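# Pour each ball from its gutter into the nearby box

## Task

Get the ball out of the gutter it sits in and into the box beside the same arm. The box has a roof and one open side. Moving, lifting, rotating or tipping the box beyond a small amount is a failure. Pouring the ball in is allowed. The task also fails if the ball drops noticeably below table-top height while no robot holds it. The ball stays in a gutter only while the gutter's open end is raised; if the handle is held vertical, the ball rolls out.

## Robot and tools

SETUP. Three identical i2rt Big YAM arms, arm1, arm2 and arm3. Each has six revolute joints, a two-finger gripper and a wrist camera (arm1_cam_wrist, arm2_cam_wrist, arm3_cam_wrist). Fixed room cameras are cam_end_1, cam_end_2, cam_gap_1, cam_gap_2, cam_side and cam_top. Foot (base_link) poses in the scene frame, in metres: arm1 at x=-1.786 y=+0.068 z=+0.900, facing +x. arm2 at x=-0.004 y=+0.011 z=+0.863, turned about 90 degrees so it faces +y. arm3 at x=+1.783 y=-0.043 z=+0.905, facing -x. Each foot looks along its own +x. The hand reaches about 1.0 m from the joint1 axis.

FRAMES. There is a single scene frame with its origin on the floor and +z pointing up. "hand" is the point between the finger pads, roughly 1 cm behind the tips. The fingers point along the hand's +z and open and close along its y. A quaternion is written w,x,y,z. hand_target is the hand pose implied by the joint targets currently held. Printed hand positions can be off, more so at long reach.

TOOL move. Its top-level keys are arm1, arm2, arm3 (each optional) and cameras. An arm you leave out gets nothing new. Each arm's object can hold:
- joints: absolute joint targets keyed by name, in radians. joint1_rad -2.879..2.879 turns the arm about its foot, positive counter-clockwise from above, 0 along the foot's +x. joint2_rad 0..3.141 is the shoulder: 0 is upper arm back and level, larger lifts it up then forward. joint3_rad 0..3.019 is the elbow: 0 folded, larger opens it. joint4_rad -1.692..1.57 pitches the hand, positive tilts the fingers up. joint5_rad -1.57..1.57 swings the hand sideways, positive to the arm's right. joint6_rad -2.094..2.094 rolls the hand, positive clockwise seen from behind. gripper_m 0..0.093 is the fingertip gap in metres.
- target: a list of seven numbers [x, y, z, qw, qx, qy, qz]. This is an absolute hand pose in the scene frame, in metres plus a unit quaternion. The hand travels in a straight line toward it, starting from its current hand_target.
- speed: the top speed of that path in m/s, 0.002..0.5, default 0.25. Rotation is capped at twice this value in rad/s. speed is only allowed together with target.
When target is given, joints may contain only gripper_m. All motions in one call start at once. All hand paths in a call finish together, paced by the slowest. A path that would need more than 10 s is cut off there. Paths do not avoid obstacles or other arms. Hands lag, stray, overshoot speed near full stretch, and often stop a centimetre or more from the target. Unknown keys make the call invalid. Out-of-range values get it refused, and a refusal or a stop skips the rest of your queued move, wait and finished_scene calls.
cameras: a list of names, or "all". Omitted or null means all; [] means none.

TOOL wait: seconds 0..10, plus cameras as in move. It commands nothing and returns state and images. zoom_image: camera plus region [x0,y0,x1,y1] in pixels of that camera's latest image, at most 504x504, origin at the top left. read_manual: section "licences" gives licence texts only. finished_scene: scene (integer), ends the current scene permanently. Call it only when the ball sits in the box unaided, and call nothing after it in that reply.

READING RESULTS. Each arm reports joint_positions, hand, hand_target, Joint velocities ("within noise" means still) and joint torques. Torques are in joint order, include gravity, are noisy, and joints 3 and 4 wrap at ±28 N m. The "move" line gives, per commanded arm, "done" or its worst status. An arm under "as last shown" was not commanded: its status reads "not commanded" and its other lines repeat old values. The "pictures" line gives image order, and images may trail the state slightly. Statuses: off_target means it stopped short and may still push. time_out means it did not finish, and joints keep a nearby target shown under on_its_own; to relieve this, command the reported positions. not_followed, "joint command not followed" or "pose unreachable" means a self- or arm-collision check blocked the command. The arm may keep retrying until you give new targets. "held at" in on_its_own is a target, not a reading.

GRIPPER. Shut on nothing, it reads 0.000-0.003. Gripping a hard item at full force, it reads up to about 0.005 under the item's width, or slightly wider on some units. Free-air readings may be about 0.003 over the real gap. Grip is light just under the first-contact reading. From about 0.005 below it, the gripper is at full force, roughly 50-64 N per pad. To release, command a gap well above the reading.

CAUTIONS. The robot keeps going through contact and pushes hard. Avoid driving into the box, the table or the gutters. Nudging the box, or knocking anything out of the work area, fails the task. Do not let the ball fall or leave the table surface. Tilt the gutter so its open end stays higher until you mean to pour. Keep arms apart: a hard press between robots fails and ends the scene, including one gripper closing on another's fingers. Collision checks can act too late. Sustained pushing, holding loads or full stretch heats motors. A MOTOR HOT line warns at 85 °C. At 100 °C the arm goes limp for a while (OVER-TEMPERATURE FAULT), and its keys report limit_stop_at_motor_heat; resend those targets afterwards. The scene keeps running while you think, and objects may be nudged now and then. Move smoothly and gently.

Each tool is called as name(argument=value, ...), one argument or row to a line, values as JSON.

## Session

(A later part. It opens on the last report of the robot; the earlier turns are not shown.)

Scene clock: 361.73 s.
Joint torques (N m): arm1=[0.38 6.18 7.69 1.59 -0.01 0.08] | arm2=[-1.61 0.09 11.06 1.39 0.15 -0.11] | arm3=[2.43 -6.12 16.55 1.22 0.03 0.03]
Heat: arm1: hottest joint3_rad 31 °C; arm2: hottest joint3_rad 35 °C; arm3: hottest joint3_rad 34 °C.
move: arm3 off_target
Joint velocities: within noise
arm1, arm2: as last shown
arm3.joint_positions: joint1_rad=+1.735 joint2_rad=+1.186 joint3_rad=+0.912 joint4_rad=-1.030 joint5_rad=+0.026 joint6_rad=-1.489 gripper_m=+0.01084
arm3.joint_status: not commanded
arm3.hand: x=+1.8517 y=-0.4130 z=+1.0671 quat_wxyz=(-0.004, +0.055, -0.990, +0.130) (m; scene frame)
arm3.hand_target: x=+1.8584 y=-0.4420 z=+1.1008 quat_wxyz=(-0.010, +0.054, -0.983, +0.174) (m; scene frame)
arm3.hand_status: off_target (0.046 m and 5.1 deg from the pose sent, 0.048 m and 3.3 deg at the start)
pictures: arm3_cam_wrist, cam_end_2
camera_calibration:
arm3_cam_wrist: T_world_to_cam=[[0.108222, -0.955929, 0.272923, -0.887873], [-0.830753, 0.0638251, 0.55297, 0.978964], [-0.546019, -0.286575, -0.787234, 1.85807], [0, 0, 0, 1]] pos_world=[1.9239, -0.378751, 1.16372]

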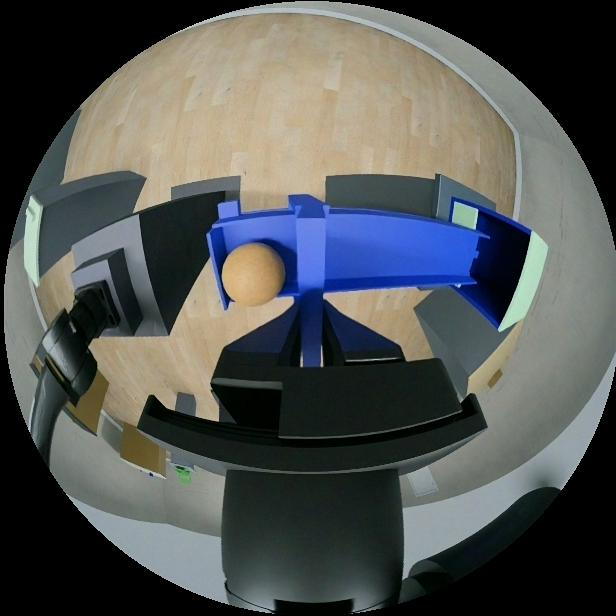

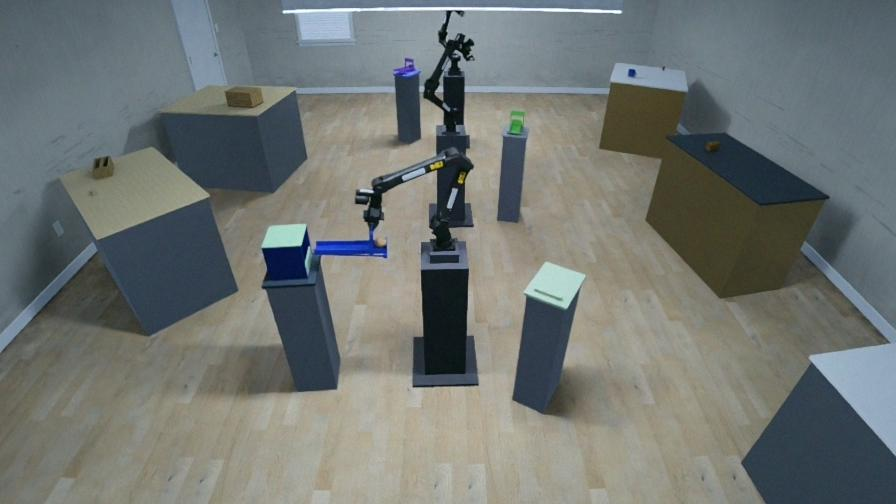

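move(
  arm3={"target": [1.865, -0.475, 1.115, -0.0095, 0.0542, -0.9833, 0.1733], "speed": 0.05},
  cameras=["arm3_cam_wrist", "cam_end_2"],
)

zoom_image(
  camera="cam_end_2",
  region=[255, 205, 415, 295],
)

zoom_image(
  camera="arm3_cam_wrist",
  region=[380, 130, 600, 350],
)

Scene clock: 372.77 s.
Joint torques (N m): arm1=[0.32 6.12 7.69 1.59 -0.01 0.09] | arm2=[-1.61 0.15 11.06 1.4 0.15 -0.11] | arm3=[2.37 -7.65 16.62 0.38 0 0.03]
Heat: arm1: hottest joint3_rad 31 °C; arm2: hottest joint3_rad 35 °C; arm3: hottest joint3_rad 37 °C.
move: arm3 off_target
Joint velocities: within noise
arm1, arm2: as last shown
arm3.joint_positions: joint1_rad=+1.735 joint2_rad=+1.263 joint3_rad=+1.015 joint4_rad=-1.038 joint5_rad=+0.026 joint6_rad=-1.489 gripper_m=+0.01084
arm3.joint_status: not commanded
arm3.hand: x=+1.8588 y=-0.4486 z=+1.0826 quat_wxyz=(-0.006, +0.055, -0.989, +0.139) (m; scene frame)
arm3.hand_target: x=+1.8645 y=-0.4726 z=+1.1152 quat_wxyz=(-0.010, +0.054, -0.983, +0.174) (m; scene frame)
arm3.hand_status: off_target (0.042 m and 4.0 deg from the pose sent, 0.079 m and 5.1 deg at the start)
pictures: arm3_cam_wrist, cam_end_2
camera_calibration:
arm3_cam_wrist: T_world_to_cam=[[0.107216, -0.950875, 0.290416, -0.941634], [-0.832713, 0.0737141, 0.548775, 0.991096], [-0.543225, -0.300671, -0.783903, 1.84886], [0, 0, 0, 1]] pos_world=[1.9306, -0.412537, 1.1789]

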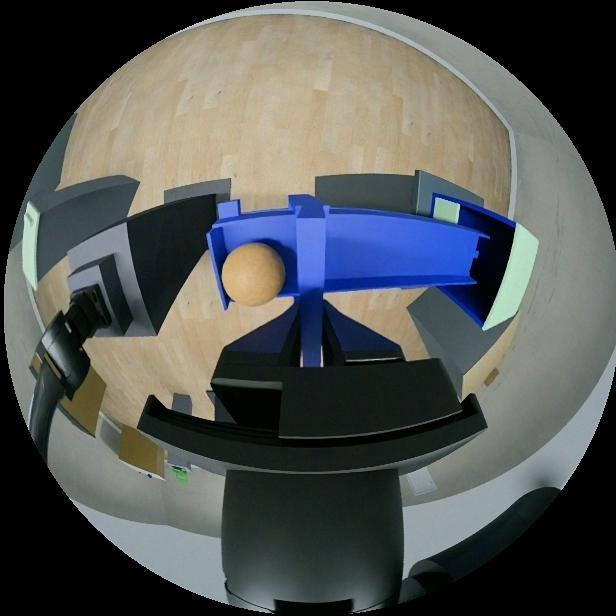

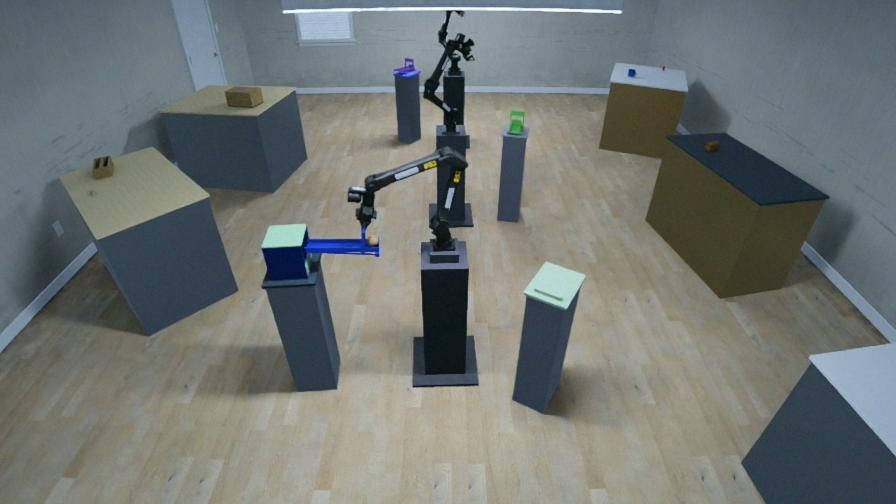

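Scaled by 3.150 from the camera's 896x504 image, which has a finer 1280x720 frame.

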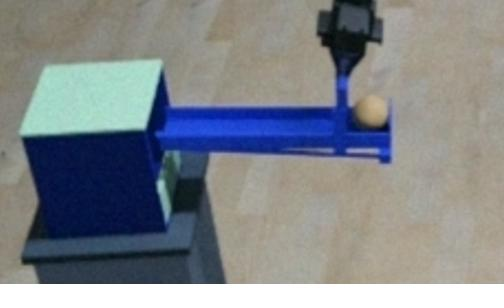

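Scaled by 2.291 from the camera's 616x616 image, which has a finer 880x880 frame.

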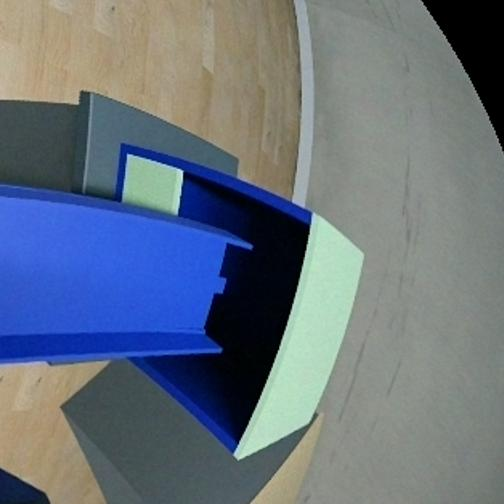

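move(
  arm3={"target": [1.868, -0.503, 1.113, -0.0095, 0.0542, -0.9833, 0.1733], "speed": 0.05},
  cameras=["arm3_cam_wrist", "cam_end_2", "cam_side"],
)

zoom_image(
  camera="cam_end_2",
  region=[255, 205, 415, 295],
)

zoom_image(
  camera="arm3_cam_wrist",
  region=[380, 130, 600, 350],
)

zoom_image(
  camera="cam_side",
  region=[690, 230, 790, 330],
)

Scene clock: 379.83 s.
Joint torques (N m): arm1=[0.38 6.12 7.66 1.58 -0.01 0.08] | arm2=[-1.61 0.15 11.04 1.39 0.15 -0.11] | arm3=[1.38 -8.94 16.55 0.87 0 0.01]
Heat: arm1: hottest joint3_rad 31 °C; arm2: hottest joint3_rad 35 °C; arm3: hottest joint3_rad 36 °C.
move: arm3 off_target
Joint velocities: within noise
arm1, arm2: as last shown
arm3.joint_positions: joint1_rad=+1.735 joint2_rad=+1.338 joint3_rad=+1.078 joint4_rad=-1.038 joint5_rad=+0.026 joint6_rad=-1.489 gripper_m=+0.01084
arm3.joint_status: not commanded
arm3.hand: x=+1.8636 y=-0.4727 z=+1.0799 quat_wxyz=(-0.005, +0.055, -0.990, +0.133) (m; scene frame)
arm3.hand_target: x=+1.8674 y=-0.5001 z=+1.1137 quat_wxyz=(-0.009, +0.054, -0.983, +0.174) (m; scene frame)
arm3.hand_status: off_target (0.045 m and 4.7 deg from the pose sent, 0.063 m and 4.0 deg at the start)
pictures: arm3_cam_wrist, cam_end_2, cam_side
camera_calibration:
arm3_cam_wrist: T_world_to_cam=[[0.107909, -0.954274, 0.278778, -0.954558], [-0.831395, 0.0671321, 0.551612, 0.989715], [-0.545104, -0.291299, -0.786134, 1.85241], [0, 0, 0, 1]] pos_world=[1.9356, -0.437746, 1.17641]

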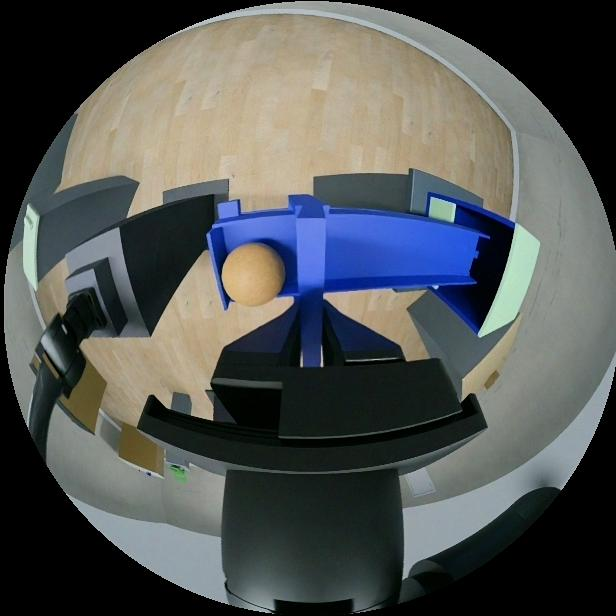

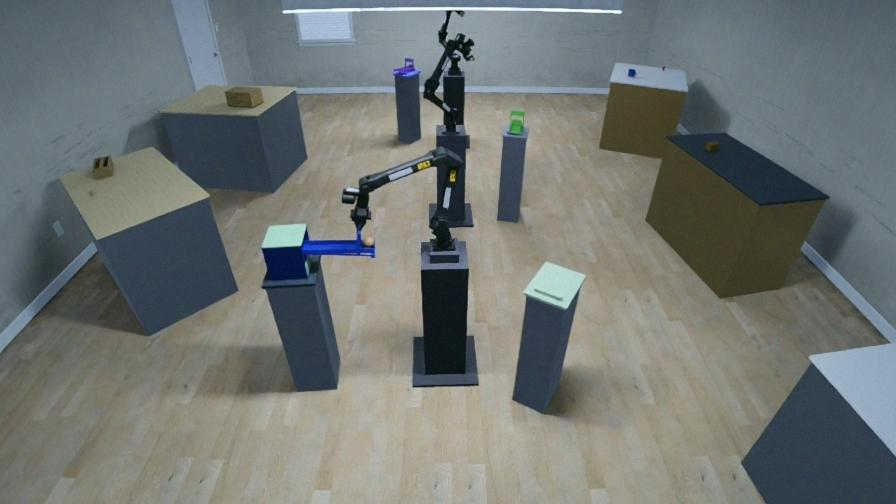

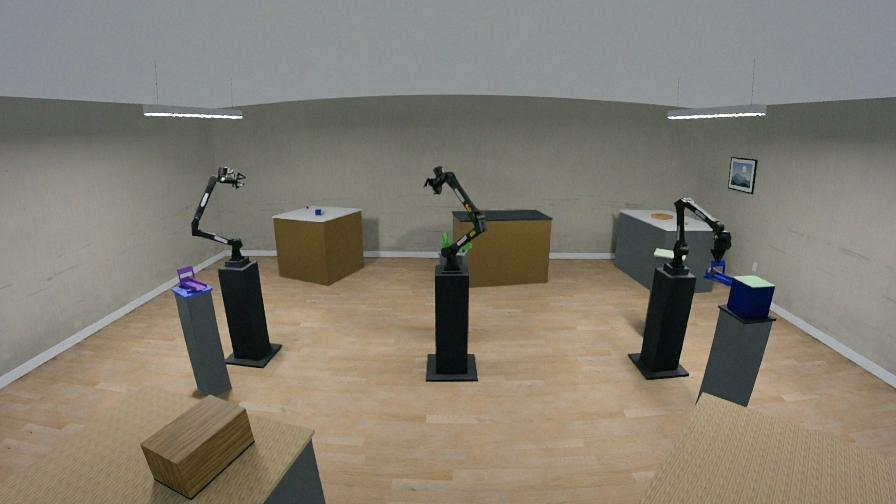

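Scaled by 3.150 from the camera's 896x504 image, which has a finer 1280x720 frame.

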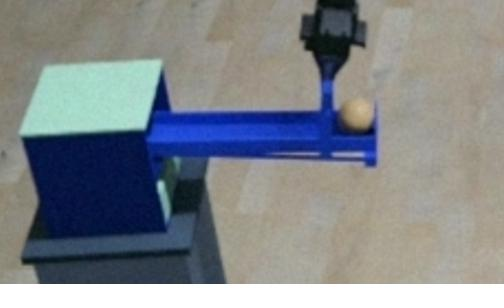

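Scaled by 2.291 from the camera's 616x616 image, which has a finer 880x880 frame.

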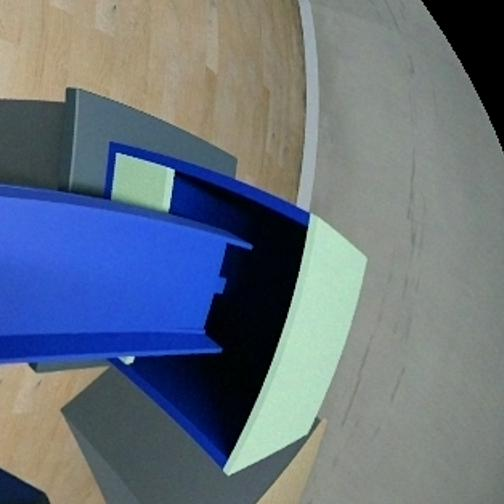

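Scaled by 5.040 from the camera's 896x504 image, which has a finer 1280x720 frame.

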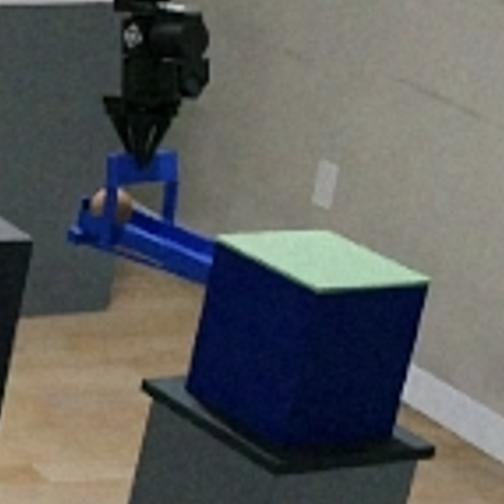

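move(
  arm3={"target": [1.871, -0.525, 1.146, -0.0053, 0.0547, -0.9939, 0.0957], "speed": 0.05},
  cameras=["arm3_cam_wrist", "cam_end_2"],
)

zoom_image(
  camera="cam_end_2",
  region=[255, 205, 415, 295],
)

zoom_image(
  camera="arm3_cam_wrist",
  region=[380, 130, 600, 350],
)

Scene clock: 396.07 s.
Joint torques (N m): arm1=[0.38 6.12 7.66 1.58 -0.01 0.09] | arm2=[-1.61 0.15 11.06 1.39 0.15 -0.11] | arm3=[0.62 -10.17 16.49 -0.18 -0.25 -0.05]
Heat: arm1: hottest joint3_rad 31 °C; arm2: hottest joint3_rad 35 °C; arm3: hottest joint3_rad 38 °C.
move: arm3 off_target
Joint velocities: within noise
arm1, arm2: as last shown
arm3.joint_positions: joint1_rad=+1.735 joint2_rad=+1.476 joint3_rad=+1.337 joint4_rad=-1.299 joint5_rad=+0.016 joint6_rad=-1.489 gripper_m=+0.01086
arm3.joint_status: not commanded
arm3.hand: x=+1.8709 y=-0.5005 z=+1.1176 quat_wxyz=(+0.000, +0.056, -0.996, +0.064) (m; scene frame)
arm3.hand_target: x=+1.8705 y=-0.5229 z=+1.1463 quat_wxyz=(-0.005, +0.055, -0.994, +0.096) (m; scene frame)
arm3.hand_status: off_target (0.038 m and 3.7 deg from the pose sent, 0.085 m and 4.3 deg at the start)
pictures: arm3_cam_wrist, cam_end_2
camera_calibration:
arm3_cam_wrist: T_world_to_cam=[[0.113225, -0.983244, 0.142866, -0.864946], [-0.821655, -0.0118154, 0.569863, 0.89879], [-0.558627, -0.181909, -0.809225, 1.98378], [0, 0, 0, 1]] pos_world=[1.94462, -0.478968, 1.2167]

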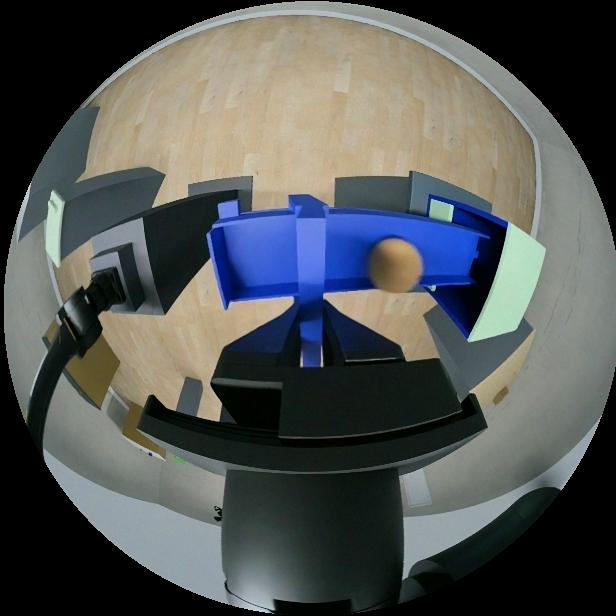

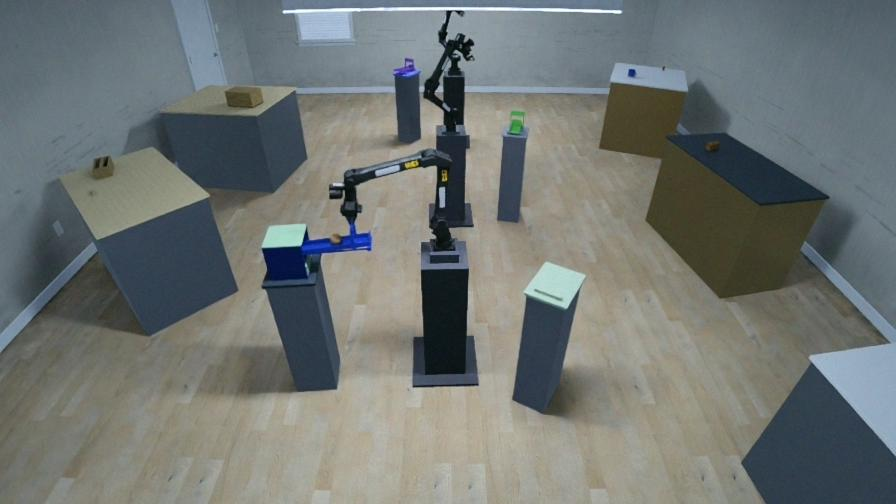

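Scaled by 3.150 from the camera's 896x504 image, which has a finer 1280x720 frame.

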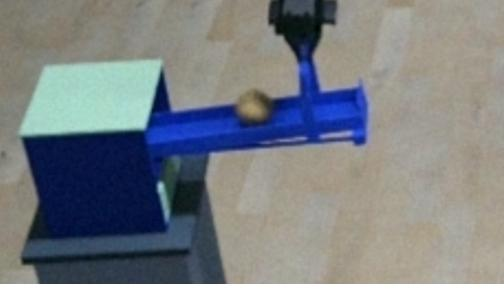

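Scaled by 2.291 from the camera's 616x616 image, which has a finer 880x880 frame.

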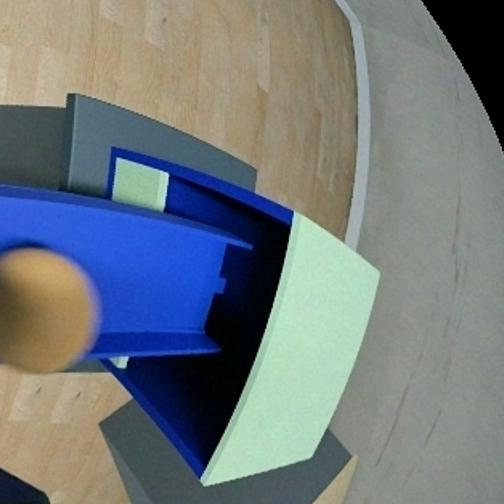

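wait(
  seconds=1,
  cameras=["arm3_cam_wrist", "cam_end_2"],
)

zoom_image(
  camera="arm3_cam_wrist",
  region=[380, 130, 600, 350],
)

zoom_image(
  camera="cam_end_2",
  region=[255, 205, 415, 295],
)

Scene clock: 402.20 s.
Joint torques (N m): arm1=[0.38 6.18 7.68 1.61 -0.02 0.09] | arm2=[-1.61 0.15 11.07 1.39 0.15 -0.11] | arm3=[0.67 -9.99 16.5 0.06 -0.17 -0.1]
Heat: arm1: hottest joint3_rad 31 °C; arm2: hottest joint3_rad 35 °C; arm3: hottest joint3_rad 39 °C.
Joint velocities: within noise
arm1.joint_positions: joint1_rad=+0.522 joint2_rad=+0.424 joint3_rad=+1.454 joint4_rad=-1.207 joint5_rad=-0.124 joint6_rad=-0.701 gripper_m=+0.09396
arm1.joint_status: not commanded
arm1.hand: x=-1.6765 y=+0.1590 z=+1.5332 quat_wxyz=(-0.644, +0.463, -0.608, +0.027) (m; scene frame)
arm1.hand_target: x=-1.6817 y=+0.1564 z=+1.5411 quat_wxyz=(-0.652, +0.460, -0.602, +0.028) (m; scene frame)
arm1.hand_status: not commanded
arm2.joint_positions: joint1_rad=+0.831 joint2_rad=+0.632 joint3_rad=+1.438 joint4_rad=-1.316 joint5_rad=+0.134 joint6_rad=+0.790 gripper_m=+0.09396
arm2.joint_status: not commanded
arm2.hand: x=-0.1747 y=+0.1823 z=+1.4253 quat_wxyz=(-0.042, +0.610, -0.611, -0.503) (m; scene frame)
arm2.hand_target: x=-0.1725 y=+0.1803 z=+1.4385 quat_wxyz=(-0.041, +0.604, -0.606, -0.516) (m; scene frame)
arm2.hand_status: not commanded
arm3.joint_positions: joint1_rad=+1.735 joint2_rad=+1.476 joint3_rad=+1.337 joint4_rad=-1.301 joint5_rad=+0.016 joint6_rad=-1.489 gripper_m=+0.01086
arm3.joint_status: not commanded
arm3.hand: x=+1.8709 y=-0.5001 z=+1.1176 quat_wxyz=(+0.000, +0.056, -0.996, +0.063) (m; scene frame)
arm3.hand_target: x=+1.8705 y=-0.5228 z=+1.1463 quat_wxyz=(-0.005, +0.055, -0.994, +0.096) (m; scene frame)
arm3.hand_status: off_target (0.038 m and 3.8 deg from the pose sent, 0.085 m and 4.3 deg at the start)
wait: 1.00 s; at rest from the start
pictures: arm3_cam_wrist, cam_end_2
camera_calibration:
arm3_cam_wrist: T_world_to_cam=[[0.113237, -0.983458, 0.14138, -0.863069], [-0.821667, -0.0126908, 0.569826, 0.898443], [-0.558605, -0.180692, -0.809512, 1.9847], [0, 0, 0, 1]] pos_world=[1.94462, -0.478769, 1.21671]

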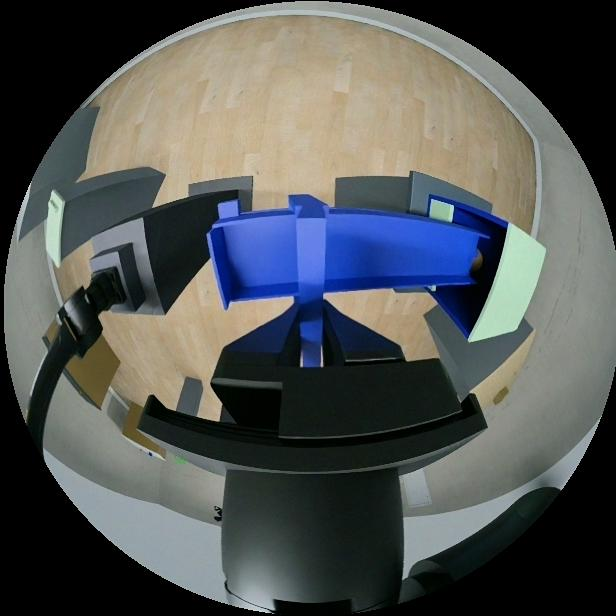

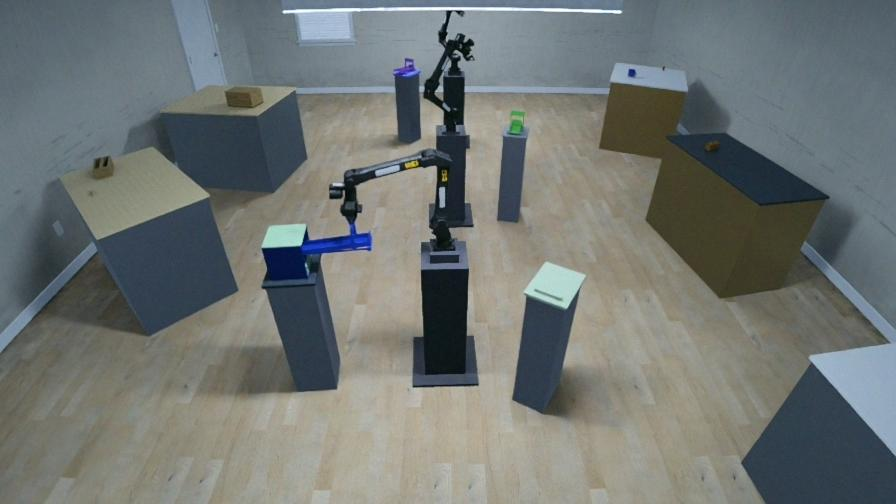

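Scaled by 2.291 from the camera's 616x616 image, which has a finer 880x880 frame.

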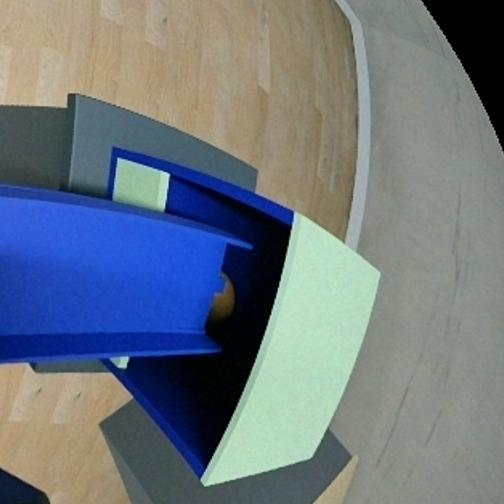

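Scaled by 3.150 from the camera's 896x504 image, which has a finer 1280x720 frame.

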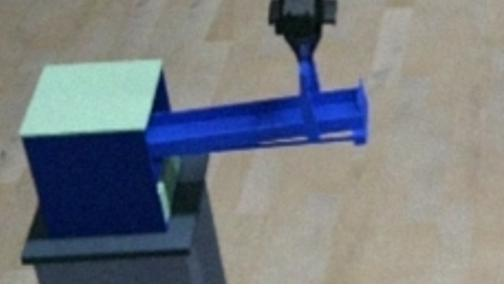

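move(
  arm3={"target": [1.856, -0.40, 1.14, -0.0053, 0.0547, -0.9939, 0.0957], "speed": 0.06},
  cameras=["arm3_cam_wrist", "cam_end_2"],
)

zoom_image(
  camera="cam_end_2",
  region=[255, 205, 415, 295],
)

zoom_image(
  camera="arm3_cam_wrist",
  region=[380, 130, 600, 350],
)

Scene clock: 415.47 s.
Joint torques (N m): arm1=[0.44 6.12 7.68 1.59 -0.02 0.08] | arm2=[-1.61 0.09 11.06 1.39 0.15 -0.11] | arm3=[3.14 -8.29 9.85 0.43 -0.04 0.2]
Heat: arm1: hottest joint3_rad 31 °C; arm2: hottest joint3_rad 35 °C; arm3: hottest joint3_rad 40 °C.
move: arm3 done
Joint velocities: within noise
arm1, arm2: as last shown
arm3.joint_positions: joint1_rad=+1.738 joint2_rad=+1.185 joint3_rad=+1.098 joint4_rad=-1.306 joint5_rad=+0.016 joint6_rad=-1.484 gripper_m=+0.01085
arm3.joint_status: not commanded
arm3.hand: x=+1.8529 y=-0.4042 z=+1.1325 quat_wxyz=(-0.004, +0.055, -0.995, +0.086) (m; scene frame)
arm3.hand_target: x=+1.8559 y=-0.4001 z=+1.1399 quat_wxyz=(-0.006, +0.055, -0.994, +0.096) (m; scene frame)
arm3.hand_status: done (0.009 m and 1.2 deg from the pose sent, 0.104 m and 3.8 deg at the start)
pictures: arm3_cam_wrist, cam_end_2
camera_calibration:
arm3_cam_wrist: T_world_to_cam=[[0.109576, -0.976355, 0.186343, -0.810143], [-0.827182, 0.0143785, 0.56175, 0.906635], [-0.551147, -0.215694, -0.806048, 1.97223], [0, 0, 0, 1]] pos_world=[1.92571, -0.378626, 1.23137]

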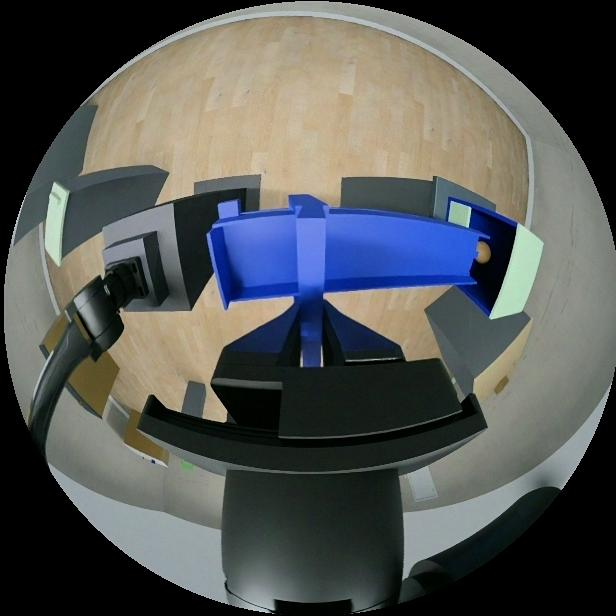

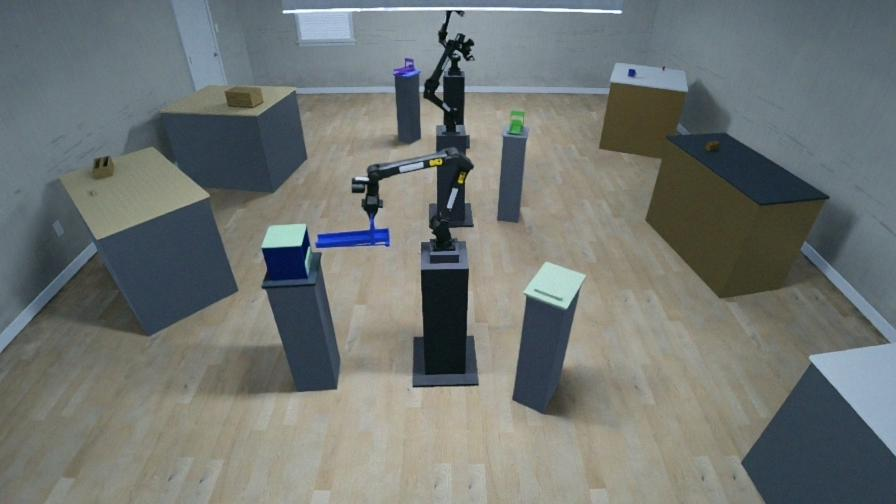

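Scaled by 3.150 from the camera's 896x504 image, which has a finer 1280x720 frame.

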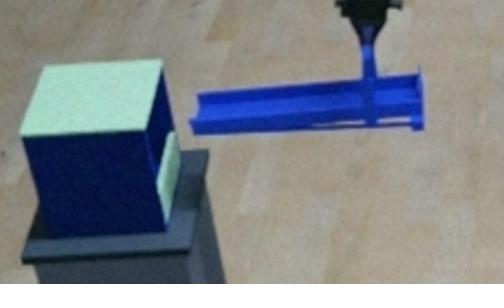

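Scaled by 2.291 from the camera's 616x616 image, which has a finer 880x880 frame.

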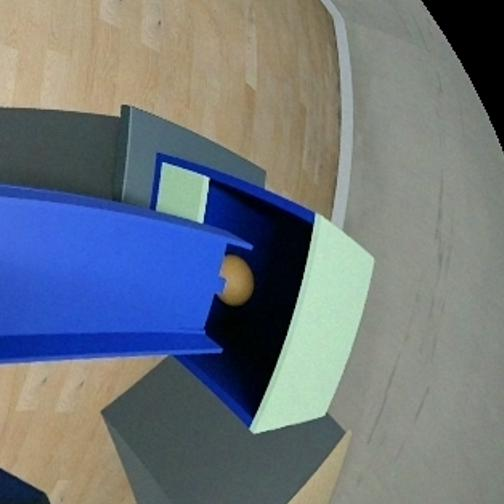

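finished_scene(
  scene=1,
)

The scene is finished: the task was done.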